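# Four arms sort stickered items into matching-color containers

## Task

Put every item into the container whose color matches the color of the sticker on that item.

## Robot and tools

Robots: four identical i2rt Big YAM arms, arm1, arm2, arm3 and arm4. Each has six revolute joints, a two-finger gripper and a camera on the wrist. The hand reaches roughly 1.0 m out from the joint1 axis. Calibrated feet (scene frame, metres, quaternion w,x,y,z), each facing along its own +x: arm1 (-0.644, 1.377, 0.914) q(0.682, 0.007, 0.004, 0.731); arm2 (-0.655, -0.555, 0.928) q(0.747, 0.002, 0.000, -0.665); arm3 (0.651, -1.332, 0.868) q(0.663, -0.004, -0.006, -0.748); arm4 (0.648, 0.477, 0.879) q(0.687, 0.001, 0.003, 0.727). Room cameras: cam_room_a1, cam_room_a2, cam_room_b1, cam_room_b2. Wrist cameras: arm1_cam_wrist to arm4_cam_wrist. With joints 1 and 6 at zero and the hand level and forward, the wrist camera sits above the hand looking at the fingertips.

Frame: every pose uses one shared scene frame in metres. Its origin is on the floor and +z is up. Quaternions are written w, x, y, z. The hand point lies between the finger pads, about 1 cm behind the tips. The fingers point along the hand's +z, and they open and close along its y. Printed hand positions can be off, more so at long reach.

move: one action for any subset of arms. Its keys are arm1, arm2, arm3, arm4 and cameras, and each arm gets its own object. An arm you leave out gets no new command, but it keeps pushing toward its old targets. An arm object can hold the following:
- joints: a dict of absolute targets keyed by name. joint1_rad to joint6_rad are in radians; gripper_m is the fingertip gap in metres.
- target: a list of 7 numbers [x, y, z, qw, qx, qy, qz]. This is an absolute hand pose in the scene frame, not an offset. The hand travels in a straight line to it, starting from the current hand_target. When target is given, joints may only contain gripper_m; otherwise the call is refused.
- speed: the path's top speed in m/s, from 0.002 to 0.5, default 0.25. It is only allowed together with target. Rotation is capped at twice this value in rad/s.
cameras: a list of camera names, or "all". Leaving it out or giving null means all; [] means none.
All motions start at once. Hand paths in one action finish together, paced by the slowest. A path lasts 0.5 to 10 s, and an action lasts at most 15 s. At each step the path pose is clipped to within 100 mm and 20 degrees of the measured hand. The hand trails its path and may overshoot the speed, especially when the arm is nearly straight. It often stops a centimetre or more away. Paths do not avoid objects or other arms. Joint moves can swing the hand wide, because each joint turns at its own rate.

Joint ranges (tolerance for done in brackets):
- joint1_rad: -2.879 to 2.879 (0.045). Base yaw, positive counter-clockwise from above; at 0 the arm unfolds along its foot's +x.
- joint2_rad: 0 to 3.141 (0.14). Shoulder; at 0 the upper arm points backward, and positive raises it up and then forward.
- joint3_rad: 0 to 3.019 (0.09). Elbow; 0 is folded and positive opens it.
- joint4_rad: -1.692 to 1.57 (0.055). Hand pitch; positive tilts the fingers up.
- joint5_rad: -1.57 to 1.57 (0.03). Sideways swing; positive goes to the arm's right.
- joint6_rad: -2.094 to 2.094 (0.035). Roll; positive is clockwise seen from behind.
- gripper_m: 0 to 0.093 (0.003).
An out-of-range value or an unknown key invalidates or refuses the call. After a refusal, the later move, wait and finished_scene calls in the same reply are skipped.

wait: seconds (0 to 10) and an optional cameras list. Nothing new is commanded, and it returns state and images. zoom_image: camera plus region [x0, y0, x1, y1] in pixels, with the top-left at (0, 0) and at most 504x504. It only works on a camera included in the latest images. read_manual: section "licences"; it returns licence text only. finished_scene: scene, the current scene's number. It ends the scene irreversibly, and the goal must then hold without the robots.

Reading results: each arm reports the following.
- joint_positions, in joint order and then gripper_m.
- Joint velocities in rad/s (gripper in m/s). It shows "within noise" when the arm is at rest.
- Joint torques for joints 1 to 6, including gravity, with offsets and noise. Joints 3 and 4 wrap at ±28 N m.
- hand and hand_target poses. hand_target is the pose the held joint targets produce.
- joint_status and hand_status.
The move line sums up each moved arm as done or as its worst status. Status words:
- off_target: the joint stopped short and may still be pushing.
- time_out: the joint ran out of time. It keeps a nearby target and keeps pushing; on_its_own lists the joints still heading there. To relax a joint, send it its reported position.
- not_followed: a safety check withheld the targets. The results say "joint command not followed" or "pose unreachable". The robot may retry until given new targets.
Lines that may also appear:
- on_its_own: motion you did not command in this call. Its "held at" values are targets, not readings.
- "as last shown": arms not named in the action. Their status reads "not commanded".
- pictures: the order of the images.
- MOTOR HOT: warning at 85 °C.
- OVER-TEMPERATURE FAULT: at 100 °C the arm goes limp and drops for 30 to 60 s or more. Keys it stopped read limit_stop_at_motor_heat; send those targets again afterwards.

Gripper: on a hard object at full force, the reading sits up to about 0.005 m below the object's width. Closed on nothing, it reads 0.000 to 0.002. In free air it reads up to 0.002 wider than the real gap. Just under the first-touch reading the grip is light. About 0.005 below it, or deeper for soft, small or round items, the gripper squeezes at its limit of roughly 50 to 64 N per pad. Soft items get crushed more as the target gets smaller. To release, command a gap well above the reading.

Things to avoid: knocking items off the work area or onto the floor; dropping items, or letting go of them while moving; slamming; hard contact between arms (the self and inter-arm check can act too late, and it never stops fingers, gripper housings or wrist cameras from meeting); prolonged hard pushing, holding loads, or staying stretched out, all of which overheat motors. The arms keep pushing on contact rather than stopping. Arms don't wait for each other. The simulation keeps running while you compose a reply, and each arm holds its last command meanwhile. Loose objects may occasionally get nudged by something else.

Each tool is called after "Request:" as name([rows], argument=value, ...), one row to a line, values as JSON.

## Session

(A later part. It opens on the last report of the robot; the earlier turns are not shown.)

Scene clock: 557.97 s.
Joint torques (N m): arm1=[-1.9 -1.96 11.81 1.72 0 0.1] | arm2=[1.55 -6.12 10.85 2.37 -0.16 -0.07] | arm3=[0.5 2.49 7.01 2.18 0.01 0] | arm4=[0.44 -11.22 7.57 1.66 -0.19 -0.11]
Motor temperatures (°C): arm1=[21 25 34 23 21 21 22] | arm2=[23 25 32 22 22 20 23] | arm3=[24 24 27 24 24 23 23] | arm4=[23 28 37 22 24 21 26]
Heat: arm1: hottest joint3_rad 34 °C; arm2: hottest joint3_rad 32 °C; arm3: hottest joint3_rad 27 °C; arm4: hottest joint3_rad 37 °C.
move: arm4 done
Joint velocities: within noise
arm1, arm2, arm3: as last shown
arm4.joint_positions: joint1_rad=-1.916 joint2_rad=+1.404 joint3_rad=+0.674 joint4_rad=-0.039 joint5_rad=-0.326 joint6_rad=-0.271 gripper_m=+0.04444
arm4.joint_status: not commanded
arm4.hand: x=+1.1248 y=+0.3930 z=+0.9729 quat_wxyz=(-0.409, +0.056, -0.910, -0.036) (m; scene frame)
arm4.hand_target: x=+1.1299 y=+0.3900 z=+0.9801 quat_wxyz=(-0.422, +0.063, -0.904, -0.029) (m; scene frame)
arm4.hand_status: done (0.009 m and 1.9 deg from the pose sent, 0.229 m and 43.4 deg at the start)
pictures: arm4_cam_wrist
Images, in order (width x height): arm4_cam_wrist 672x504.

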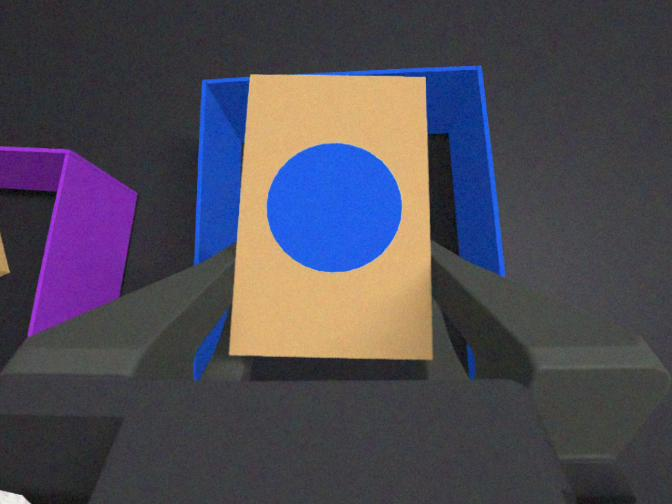

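Request:
move(arm4={"target": [1.195, 0.393, 0.82, 0.4216, -0.0633, 0.9041, 0.0295], "speed": 0.25}, cameras=["arm4_cam_wrist"])

Request:
move(arm4={"target": [1.195, 0.393, 0.76, 0.4216, -0.0633, 0.9041, 0.0295], "speed": 0.08}, cameras=["arm4_cam_wrist", "cam_room_a2"])

Request:
zoom_image(camera="cam_room_a2", region=[220, 220, 400, 380])

Scene clock: 566.90 s.
Joint torques (N m): arm1=[-1.85 -1.96 11.7 1.73 0 0.07] | arm2=[1.49 -6.01 10.81 2.39 -0.15 -0.07] | arm3=[0.5 2.26 6.98 2.21 0.02 0] | arm4=[1.14 -15.44 6.06 1.84 0.02 0.18]
Motor temperatures (°C): arm1=[21 25 34 23 21 21 22] | arm2=[23 25 32 22 22 20 23] | arm3=[24 24 27 24 24 23 23] | arm4=[23 27 37 22 24 21 26]
Heat: arm1: hottest joint3_rad 34 °C; arm2: hottest joint3_rad 32 °C; arm3: hottest joint3_rad 27 °C; arm4: hottest joint3_rad 37 °C.
move: arm4 off_target
Joint velocities: within noise
arm1, arm2, arm3: as last shown
arm4.joint_positions: joint1_rad=-1.875 joint2_rad=+1.950 joint3_rad=+0.748 joint4_rad=+0.429 joint5_rad=-0.295 joint6_rad=-0.263 gripper_m=+0.04444
arm4.joint_status: not commanded
arm4.hand: x=+1.1771 y=+0.3943 z=+0.8112 quat_wxyz=(-0.404, +0.065, -0.912, -0.033) (m; scene frame)
arm4.hand_target: x=+1.1944 y=+0.3933 z=+0.8205 quat_wxyz=(-0.422, +0.064, -0.904, -0.030) (m; scene frame)
arm4.hand_status: off_target (0.020 m and 2.3 deg from the pose sent, 0.168 m and 2.0 deg at the start)
pictures: arm4_cam_wrist
Images, in order (width x height): arm4_cam_wrist 672x504.

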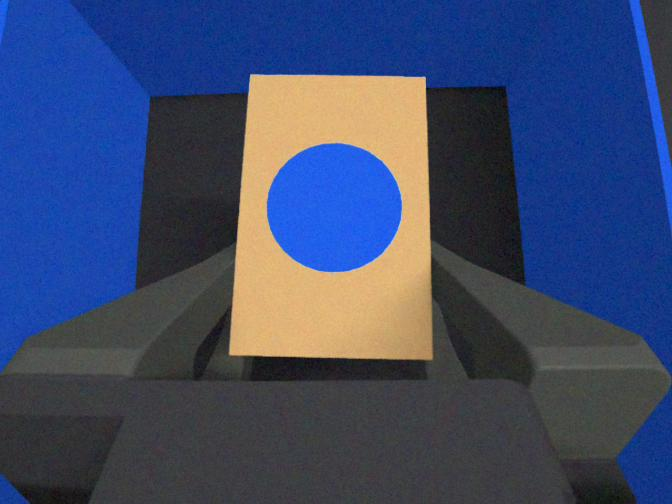

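Scene clock: 568.23 s.
Joint torques (N m): arm1=[-2.14 -1.9 11.67 1.91 -0.02 0.11] | arm2=[1.49 -6.12 10.8 2.39 -0.16 -0.07] | arm3=[0.32 2.43 6.97 2.15 0.02 -0.01] | arm4=[1.32 -14.97 4.78 1.88 0.05 0.16]
Motor temperatures (°C): arm1=[21 25 34 23 21 21 22] | arm2=[23 25 32 22 22 20 23] | arm3=[24 24 27 24 24 23 23] | arm4=[23 27 37 22 24 21 26]
Heat: arm1: hottest joint3_rad 34 °C; arm2: hottest joint3_rad 32 °C; arm3: hottest joint3_rad 27 °C; arm4: hottest joint3_rad 37 °C.
move: arm4 off_target
Joint velocities: within noise
arm1.joint_positions: joint1_rad=-2.250 joint2_rad=+0.951 joint3_rad=+0.719 joint4_rad=-0.819 joint5_rad=-0.008 joint6_rad=-0.007 gripper_m=+0.09293
arm1.joint_status: not commanded
arm1.hand: x=-0.3529 y=+1.1763 z=+1.0862 quat_wxyz=(-0.238, -0.286, -0.925, +0.076) (m; scene frame)
arm1.hand_target: x=-0.3481 y=+1.1722 z=+1.0901 quat_wxyz=(-0.247, -0.289, -0.922, +0.077) (m; scene frame)
arm1.hand_status: not commanded
arm2.joint_positions: joint1_rad=+2.262 joint2_rad=+0.990 joint3_rad=+0.711 joint4_rad=-0.770 joint5_rad=+0.006 joint6_rad=+0.016 gripper_m=+0.09289
arm2.joint_status: not commanded
arm2.hand: x=-0.4053 y=-0.2961 z=+1.0954 quat_wxyz=(-0.239, +0.372, -0.891, -0.102) (m; scene frame)
arm2.hand_target: x=-0.4081 y=-0.2932 z=+1.0900 quat_wxyz=(-0.237, +0.383, -0.887, -0.102) (m; scene frame)
arm2.hand_status: not commanded
arm3: as last shown
arm4.joint_positions: joint1_rad=-1.875 joint2_rad=+2.118 joint3_rad=+0.782 joint4_rad=+0.579 joint5_rad=-0.295 joint6_rad=-0.262 gripper_m=+0.04444
arm4.joint_status: not commanded
arm4.hand: x=+1.1824 y=+0.3926 z=+0.7604 quat_wxyz=(-0.411, +0.065, -0.909, -0.030) (m; scene frame)
arm4.hand_target: x=+1.1945 y=+0.3932 z=+0.7602 quat_wxyz=(-0.421, +0.063, -0.904, -0.030) (m; scene frame)
arm4.hand_status: off_target (0.013 m and 1.4 deg from the pose sent, 0.054 m and 2.3 deg at the start)
pictures: arm4_cam_wrist, cam_room_a2
Images, in order (width x height): arm4_cam_wrist 672x504, cam_room_a2 672x504.

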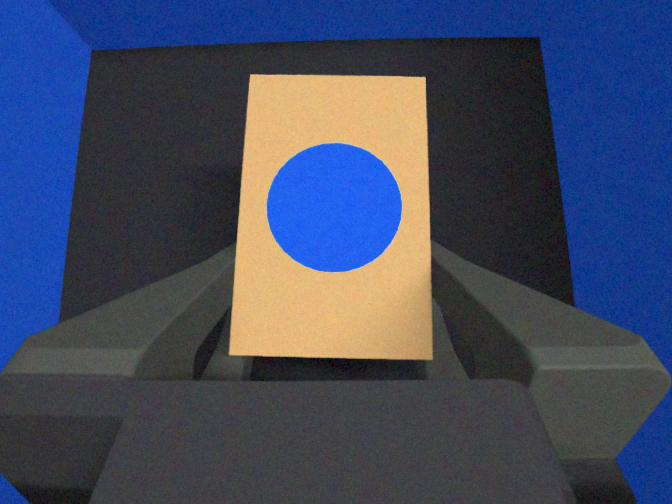

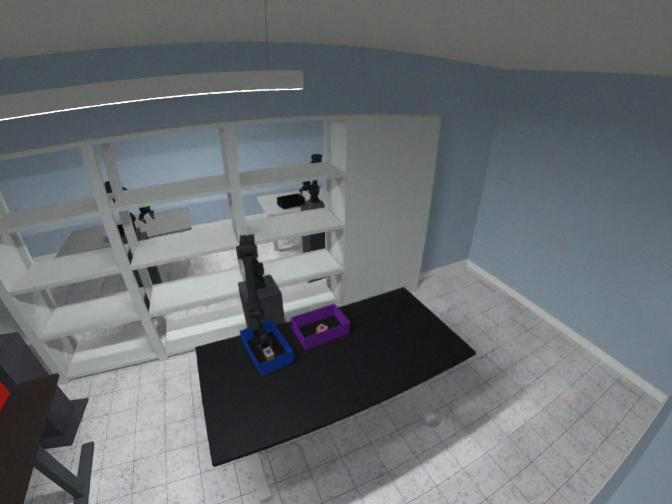

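Scaled by 2.800.

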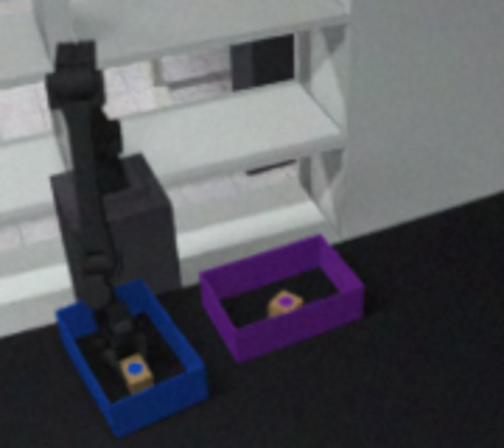

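Request:
move(arm4={"target": [1.195, 0.393, 0.737, 0.4216, -0.0633, 0.9041, 0.0295], "speed": 0.05}, cameras=[])

Request:
move(arm4={"joints": {"gripper_m": 0.054}}, cameras=["arm4_cam_wrist"])

Request:
move(arm4={"joints": {"gripper_m": 0.085}}, cameras=[])

Request:
move(arm4={"target": [1.14, 0.39, 1.0, 0.4216, -0.0633, 0.9041, 0.0295], "speed": 0.25}, cameras=["arm4_cam_wrist"])

Scene clock: 574.93 s.
Joint torques (N m): arm1=[-2.67 -2.61 11.78 1.7 -0.01 0.09] | arm2=[1.49 -6.07 10.85 2.4 -0.16 -0.07] | arm3=[0.67 2.37 6.99 2.22 0.01 0.02] | arm4=[1.26 -15.33 4.23 1.84 0.05 0.18]
Motor temperatures (°C): arm1=[21 25 34 23 21 21 22] | arm2=[23 25 32 22 22 20 23] | arm3=[24 24 27 24 24 23 23] | arm4=[22 27 36 22 24 21 26]
Heat: arm1: hottest joint3_rad 34 °C; arm2: hottest joint3_rad 32 °C; arm3: hottest joint3_rad 27 °C; arm4: hottest joint3_rad 36 °C.
move: arm4 done
Joint velocities: within noise
arm1, arm2, arm3: as last shown
arm4.joint_positions: joint1_rad=-1.875 joint2_rad=+2.184 joint3_rad=+0.805 joint4_rad=+0.632 joint5_rad=-0.294 joint6_rad=-0.262 gripper_m=+0.04444
arm4.joint_status: not commanded
arm4.hand: x=+1.1859 y=+0.3915 z=+0.7410 quat_wxyz=(-0.415, +0.066, -0.907, -0.029) (m; scene frame)
arm4.hand_target: x=+1.1948 y=+0.3931 z=+0.7373 quat_wxyz=(-0.422, +0.063, -0.904, -0.030) (m; scene frame)
arm4.hand_status: done (0.010 m and 0.9 deg from the pose sent, 0.027 m and 1.3 deg at the start)
pictures: none
No camera images: "cameras" was empty.

Scene clock: 575.37 s.
Joint torques (N m): arm1=[-1.73 -2.26 11.73 1.99 -0.05 0.11] | arm2=[1.49 -6.07 10.81 2.39 -0.16 -0.08] | arm3=[0.56 2.32 6.98 2.15 0.01 -0.01] | arm4=[1.38 -15.21 4.22 1.73 0.06 0.17]
Motor temperatures (°C): arm1=[21 25 34 23 21 21 22] | arm2=[23 25 32 22 22 20 23] | arm3=[24 24 27 24 24 23 23] | arm4=[22 27 36 22 24 21 26]
Heat: arm1: hottest joint3_rad 34 °C; arm2: hottest joint3_rad 32 °C; arm3: hottest joint3_rad 27 °C; arm4: hottest joint3_rad 36 °C.
move: arm4 done
Joint velocities: within noise
arm1, arm2, arm3: as last shown
arm4.joint_positions: joint1_rad=-1.875 joint2_rad=+2.184 joint3_rad=+0.805 joint4_rad=+0.632 joint5_rad=-0.294 joint6_rad=-0.262 gripper_m=+0.05391
arm4.joint_status: all done
arm4.hand: x=+1.1859 y=+0.3915 z=+0.7410 quat_wxyz=(-0.415, +0.066, -0.907, -0.029) (m; scene frame)
arm4.hand_target: x=+1.1948 y=+0.3932 z=+0.7373 quat_wxyz=(-0.422, +0.063, -0.904, -0.030) (m; scene frame)
arm4.hand_status: not commanded
pictures: arm4_cam_wrist
Images, in order (width x height): arm4_cam_wrist 672x504.

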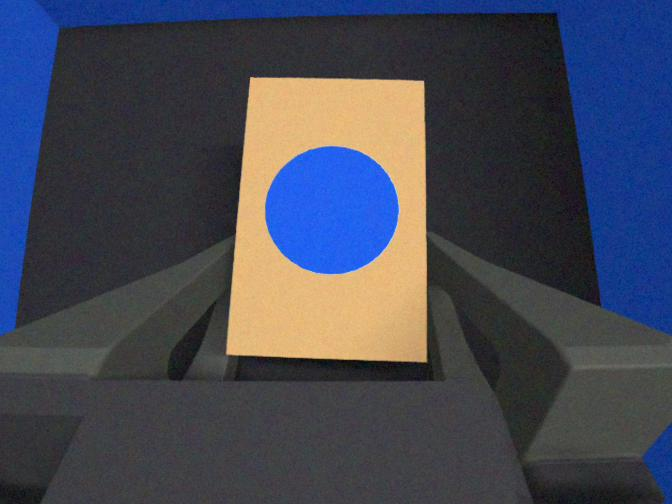

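Scene clock: 575.90 s.
Joint torques (N m): arm1=[-2.08 -2.2 11.58 1.96 -0.04 0.05] | arm2=[1.44 -6.07 10.8 2.37 -0.15 -0.07] | arm3=[0.56 2.49 6.99 2.15 0.01 0] | arm4=[1.44 -15.62 4.14 1.68 0.03 0.17]
Motor temperatures (°C): arm1=[21 25 34 23 21 21 22] | arm2=[23 25 32 22 22 20 23] | arm3=[24 24 27 24 24 23 23] | arm4=[22 27 36 22 24 21 26]
Heat: arm1: hottest joint3_rad 34 °C; arm2: hottest joint3_rad 32 °C; arm3: hottest joint3_rad 27 °C; arm4: hottest joint3_rad 36 °C.
move: arm4 done
Joint velocities: within noise
arm1, arm2: as last shown
arm3.joint_positions: joint1_rad=-1.439 joint2_rad=+0.603 joint3_rad=+1.500 joint4_rad=-1.210 joint5_rad=+0.000 joint6_rad=-0.005 gripper_m=+0.09400
arm3.joint_status: not commanded
arm3.hand: x=+0.4294 y=-1.3250 z=+1.4910 quat_wxyz=(-0.007, -0.809, -0.002, +0.588) (m; scene frame)
arm3.hand_target: x=+0.4302 y=-1.3226 z=+1.4941 quat_wxyz=(-0.006, -0.805, +0.004, +0.593) (m; scene frame)
arm3.hand_status: not commanded
arm4.joint_positions: joint1_rad=-1.875 joint2_rad=+2.184 joint3_rad=+0.805 joint4_rad=+0.632 joint5_rad=-0.294 joint6_rad=-0.261 gripper_m=+0.08489
arm4.joint_status: all done
arm4.hand: x=+1.1860 y=+0.3915 z=+0.7411 quat_wxyz=(-0.415, +0.065, -0.907, -0.029) (m; scene frame)
arm4.hand_target: x=+1.1948 y=+0.3932 z=+0.7372 quat_wxyz=(-0.422, +0.063, -0.904, -0.030) (m; scene frame)
arm4.hand_status: not commanded
pictures: none
No camera images: "cameras" was empty.

Scene clock: 577.63 s.
Joint torques (N m): arm1=[-2.08 -1.9 11.84 1.85 0.01 0.07] | arm2=[1.44 -6.07 10.8 2.37 -0.16 -0.07] | arm3=[0.56 2.49 6.98 2.18 0.02 0] | arm4=[0.32 -10.17 9.94 0.75 -0.19 -0.05]
Motor temperatures (°C): arm1=[21 25 34 23 21 21 22] | arm2=[23 25 32 22 22 20 23] | arm3=[24 24 27 24 24 23 23] | arm4=[22 27 36 22 24 21 26]
Heat: arm1: hottest joint3_rad 34 °C; arm2: hottest joint3_rad 32 °C; arm3: hottest joint3_rad 27 °C; arm4: hottest joint3_rad 36 °C.
move: arm4 off_target
Joint velocities: within noise
arm1, arm2, arm3: as last shown
arm4.joint_positions: joint1_rad=-1.904 joint2_rad=+1.374 joint3_rad=+0.698 joint4_rad=-0.073 joint5_rad=-0.322 joint6_rad=-0.266 gripper_m=+0.08489
arm4.joint_status: not commanded
arm4.hand: x=+1.1305 y=+0.3966 z=+0.9915 quat_wxyz=(-0.417, +0.059, -0.906, -0.034) (m; scene frame)
arm4.hand_target: x=+1.1396 y=+0.3901 z=+1.0001 quat_wxyz=(-0.422, +0.063, -0.904, -0.029) (m; scene frame)
arm4.hand_status: off_target (0.014 m and 1.0 deg from the pose sent, 0.263 m and 0.9 deg at the start)
pictures: arm4_cam_wrist
Images, in order (width x height): arm4_cam_wrist 672x504.

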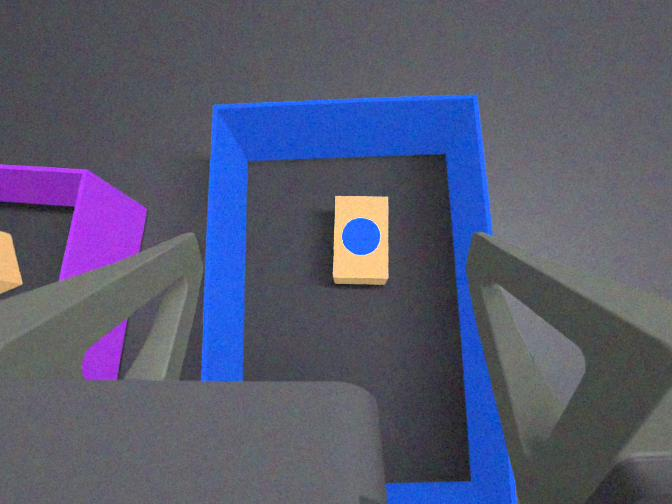

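Request:
move(arm2={"joints": {"joint1_rad": 0.917, "joint2_rad": 0.9, "joint3_rad": 1.0, "joint4_rad": -1.5, "joint6_rad": 0}}, arm3={"joints": {"joint1_rad": -1.988, "joint2_rad": 0.9, "joint3_rad": 1.0, "joint4_rad": -1.2, "joint6_rad": 0}}, arm4={"joints": {"joint1_rad": 0, "joint2_rad": 0.7, "joint3_rad": 1.3, "joint4_rad": -1.5, "joint5_rad": 0, "joint6_rad": 0}}, arm1={"joints": {"joint1_rad": 0, "joint2_rad": 0.55, "joint3_rad": 1.4, "joint4_rad": -1.5, "joint5_rad": 0, "joint6_rad": 0}}, cameras=["arm2_cam_wrist", "arm3_cam_wrist"])

Scene clock: 639.13 s.
Joint torques (N m): arm1=[-1.67 5.6 10.62 1.32 0.05 0.05] | arm2=[0.44 -5.25 13.52 0.54 -0.05 -0.06] | arm3=[0.85 -4.31 10.1 0.91 0.03 -0.01] | arm4=[1.32 -1.2 8.39 0.62 0.21 0.17]
Motor temperatures (°C): arm1=[21 24 35 23 21 21 22] | arm2=[23 25 33 22 22 20 23] | arm3=[24 24 27 24 24 23 23] | arm4=[22 25 38 22 24 21 25]
Heat: arm1: hottest joint3_rad 35 °C; arm2: hottest joint3_rad 33 °C; arm3: hottest joint3_rad 27 °C; arm4: hottest joint3_rad 38 °C.
move: arm1 done; arm2 done; arm3 done; arm4 done
Joint velocities: within noise
arm1.joint_positions: joint1_rad=-0.007 joint2_rad=+0.543 joint3_rad=+1.374 joint4_rad=-1.488 joint5_rad=-0.001 joint6_rad=-0.006 gripper_m=+0.09297
arm1.joint_status: all done
arm1.hand: x=-0.6467 y=+1.5605 z=+1.4310 quat_wxyz=(-0.299, +0.653, -0.615, -0.327) (m; scene frame)
arm1.hand_target: x=-0.6476 y=+1.5579 z=+1.4392 quat_wxyz=(-0.299, +0.652, -0.613, -0.331) (m; scene frame)
arm1.hand_status: not commanded
arm2.joint_positions: joint1_rad=+0.920 joint2_rad=+0.901 joint3_rad=+0.974 joint4_rad=-1.488 joint5_rad=+0.003 joint6_rad=+0.013 gripper_m=+0.09291
arm2.joint_status: all done
arm2.hand: x=-0.4329 y=-0.6888 z=+1.1825 quat_wxyz=(-0.075, -0.269, -0.960, +0.020) (m; scene frame)
arm2.hand_target: x=-0.4313 y=-0.6906 z=+1.1934 quat_wxyz=(-0.083, -0.264, -0.961, +0.022) (m; scene frame)
arm2.hand_status: not commanded
arm3.joint_positions: joint1_rad=-1.982 joint2_rad=+0.894 joint3_rad=+0.990 joint4_rad=-1.201 joint5_rad=-0.001 joint6_rad=-0.005 gripper_m=+0.09400
arm3.joint_status: all done
arm3.hand: x=+0.3679 y=-1.1611 z=+1.1498 quat_wxyz=(+0.054, -0.940, +0.255, +0.220) (m; scene frame)
arm3.hand_target: x=+0.3665 y=-1.1575 z=+1.1532 quat_wxyz=(+0.056, -0.938, +0.260, +0.223) (m; scene frame)
arm3.hand_status: not commanded
arm4.joint_positions: joint1_rad=-0.004 joint2_rad=+0.706 joint3_rad=+1.297 joint4_rad=-1.489 joint5_rad=-0.004 joint6_rad=-0.014 gripper_m=+0.08492
arm4.joint_status: all done
arm4.hand: x=+0.6369 y=+0.7269 z=+1.3267 quat_wxyz=(-0.225, +0.689, -0.646, -0.239) (m; scene frame)
arm4.hand_target: x=+0.6366 y=+0.7226 z=+1.3278 quat_wxyz=(-0.223, +0.686, -0.650, -0.240) (m; scene frame)
arm4.hand_status: not commanded
pictures: arm2_cam_wrist, arm3_cam_wrist
Images, in order (width x height): arm2_cam_wrist 672x504, arm3_cam_wrist 672x504.

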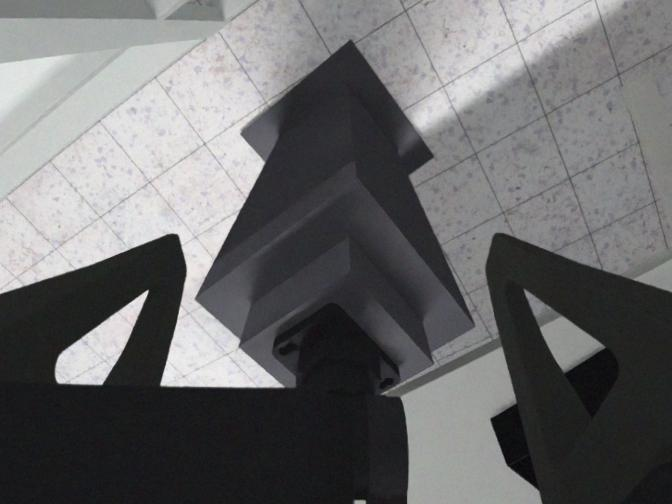

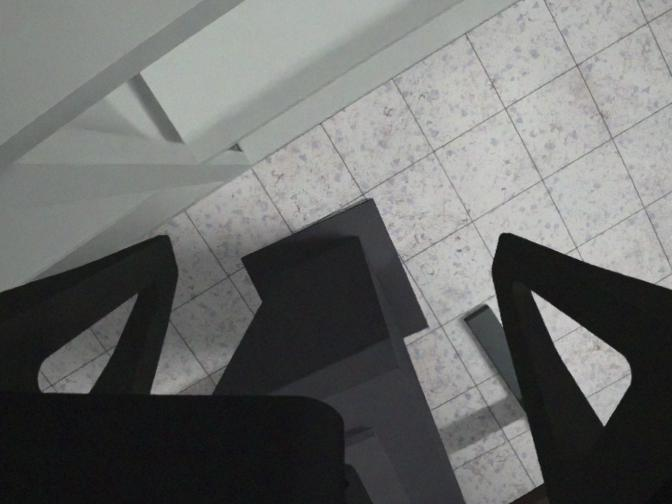

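Request:
move(arm2={"target": [-0.019, -0.933, 1.065, 0, 0.2651, 0.9642, 0], "speed": 0.3}, cameras=["arm2_cam_wrist"])

Request:
move(arm2={"joints": {"joint1_rad": 0.917, "joint2_rad": 0.9, "joint3_rad": 1.0, "joint4_rad": -1.5}}, cameras=[])

Request:
move(arm3={"target": [0.055, -0.977, 1.09, 0.0687, -0.9312, 0.2565, 0.2495], "speed": 0.3}, cameras=["arm3_cam_wrist"])

Request:
move(arm3={"target": [-0.019, -0.933, 1.02, 0.0687, -0.9312, 0.2565, 0.2495], "speed": 0.3}, cameras=["arm3_cam_wrist"])

Scene clock: 648.87 s.
Joint torques (N m): arm1=[-1.03 6.12 10.76 1.05 0.05 0.08] | arm2=[0.85 -25.7 15.72 0.24 0.01 -0.04] | arm3=[0.85 -4.25 10.04 0.91 0.04 0.01] | arm4=[1.08 -1.38 8.35 0.53 0.23 0.17]
Motor temperatures (°C): arm1=[21 24 35 23 21 21 22] | arm2=[23 25 34 22 22 20 23] | arm3=[24 24 27 24 24 23 23] | arm4=[22 24 38 22 24 21 25]
Heat: arm1: hottest joint3_rad 35 °C; arm2: hottest joint3_rad 34 °C; arm3: hottest joint3_rad 27 °C; arm4: hottest joint3_rad 38 °C.
move: arm2 done
Joint velocities: within noise
arm1, arm3, arm4: as last shown
arm2.joint_positions: joint1_rad=+0.920 joint2_rad=+2.401 joint3_rad=+2.517 joint4_rad=-1.671 joint5_rad=+0.003 joint6_rad=+0.013 gripper_m=+0.09291
arm2.joint_status: not commanded
arm2.hand: x=-0.0269 y=-0.9281 z=+1.0620 quat_wxyz=(-0.008, -0.270, -0.963, +0.002) (m; scene frame)
arm2.hand_target: x=-0.0198 y=-0.9324 z=+1.0647 quat_wxyz=(-0.016, -0.265, -0.964, +0.004) (m; scene frame)
arm2.hand_status: done (0.010 m and 1.1 deg from the pose sent, 0.495 m and 8.9 deg at the start; a joint's target at an end of its range on 23 of 78 steps)
arm4.hand: x=+0.6369 y=+0.7269 z=+1.3267 quat_wxyz=(-0.225, +0.689, -0.646, -0.240) (m; scene frame)
pictures: arm2_cam_wrist
Images, in order (width x height): arm2_cam_wrist 672x504.

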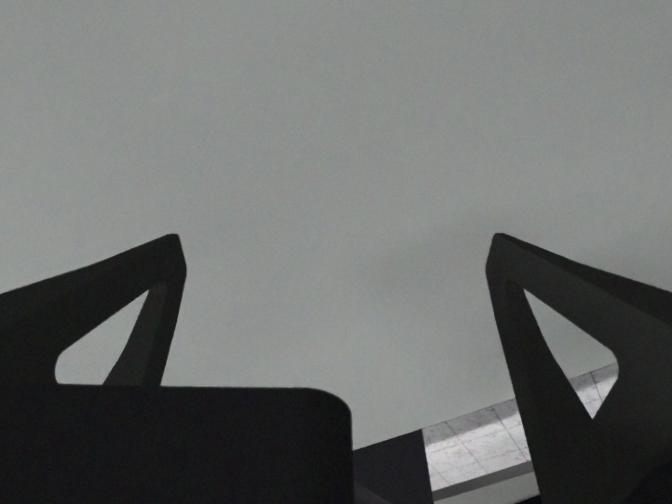

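Scene clock: 650.73 s.
Joint torques (N m): arm1=[-1.03 6.12 10.66 1.06 0.03 0.07] | arm2=[0.62 -5.42 11.36 1.14 -0.01 -0.03] | arm3=[0.85 -4.25 10.1 0.9 0.03 0] | arm4=[1.26 -1.08 8.35 0.7 0.18 0.19]
Motor temperatures (°C): arm1=[21 24 35 23 21 21 22] | arm2=[23 25 34 22 22 20 23] | arm3=[24 24 27 24 24 23 23] | arm4=[22 24 38 22 24 21 25]
Heat: arm1: hottest joint3_rad 35 °C; arm2: hottest joint3_rad 34 °C; arm3: hottest joint3_rad 27 °C; arm4: hottest joint3_rad 38 °C.
move: arm2 done
Joint velocities: within noise
arm1, arm3, arm4: as last shown
arm2.joint_positions: joint1_rad=+0.919 joint2_rad=+0.902 joint3_rad=+0.999 joint4_rad=-1.502 joint5_rad=+0.003 joint6_rad=+0.013 gripper_m=+0.09291
arm2.joint_status: all done
arm2.hand: x=-0.4314 y=-0.6901 z=+1.1926 quat_wxyz=(-0.080, -0.270, -0.959, +0.021) (m; scene frame)
arm2.hand_target: x=-0.4315 y=-0.6908 z=+1.1935 quat_wxyz=(-0.082, -0.266, -0.960, +0.022) (m; scene frame)
arm2.hand_status: not commanded
pictures: none
No camera images: "cameras" was empty.

Scene clock: 652.70 s.
Joint torques (N m): arm1=[-0.91 6.18 10.61 1.09 0.04 0.08] | arm2=[0.56 -5.19 11.38 1.14 -0.02 -0.03] | arm3=[1.61 -21.13 13.71 0.58 0.14 0.01] | arm4=[0.85 -1.38 8.18 0.64 0.21 0.13]
Motor temperatures (°C): arm1=[21 24 35 23 21 21 22] | arm2=[23 25 34 22 22 20 23] | arm3=[24 24 28 24 24 23 23] | arm4=[22 24 38 22 24 21 25]
Heat: arm1: hottest joint3_rad 35 °C; arm2: hottest joint3_rad 34 °C; arm3: hottest joint3_rad 28 °C; arm4: hottest joint3_rad 38 °C.
move: arm3 off_target
Joint velocities: within noise
arm1, arm2, arm4: as last shown
arm3.joint_positions: joint1_rad=-1.982 joint2_rad=+1.835 joint3_rad=+1.675 joint4_rad=-0.931 joint5_rad=+0.011 joint6_rad=-0.005 gripper_m=+0.09400
arm3.joint_status: not commanded
arm3.hand: x=+0.0684 y=-0.9838 z=+1.0617 quat_wxyz=(+0.062, -0.938, +0.256, +0.226) (m; scene frame)
arm3.hand_target: x=+0.0564 y=-0.9777 z=+1.0902 quat_wxyz=(+0.069, -0.931, +0.256, +0.250) (m; scene frame)
arm3.hand_status: off_target (0.032 m and 2.9 deg from the pose sent, 0.368 m and 3.9 deg at the start)
pictures: arm3_cam_wrist
Images, in order (width x height): arm3_cam_wrist 672x504.

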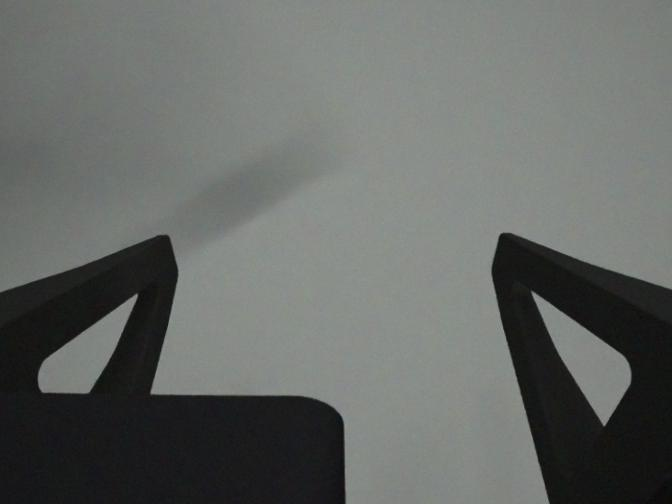

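Scene clock: 654.00 s.
Joint torques (N m): arm1=[-1.14 5.83 10.67 1.31 0.07 0.11] | arm2=[0.62 -5.36 11.41 1.11 -0.02 -0.04] | arm3=[1.61 -22.3 12.36 0.83 0.1 -0.06] | arm4=[1.38 -1.32 8.36 0.58 0.19 0.16]
Motor temperatures (°C): arm1=[21 24 35 23 21 21 22] | arm2=[23 25 34 22 22 20 23] | arm3=[24 24 28 24 24 23 23] | arm4=[22 24 38 22 24 21 25]
Heat: arm1: hottest joint3_rad 35 °C; arm2: hottest joint3_rad 34 °C; arm3: hottest joint3_rad 28 °C; arm4: hottest joint3_rad 38 °C.
move: arm3 off_target
Joint velocities: within noise
arm1, arm2, arm4: as last shown
arm3.joint_positions: joint1_rad=-1.984 joint2_rad=+2.082 joint3_rad=+1.940 joint4_rad=-0.904 joint5_rad=+0.011 joint6_rad=+0.002 gripper_m=+0.09397
arm3.joint_status: not commanded
arm3.hand: x=-0.0086 y=-0.9366 z=+1.0220 quat_wxyz=(+0.067, -0.932, +0.259, +0.246) (m; scene frame)
arm3.hand_target: x=-0.0186 y=-0.9333 z=+1.0200 quat_wxyz=(+0.069, -0.931, +0.256, +0.250) (m; scene frame)
arm3.hand_status: off_target (0.011 m and 0.5 deg from the pose sent, 0.109 m and 2.9 deg at the start)
pictures: arm3_cam_wrist
Images, in order (width x height): arm3_cam_wrist 672x504.

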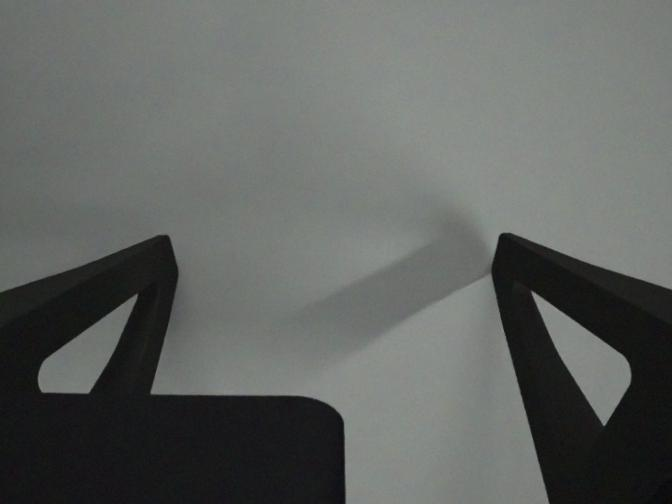

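Request:
finished_scene(scene=1)

The scene is finished: the task was done.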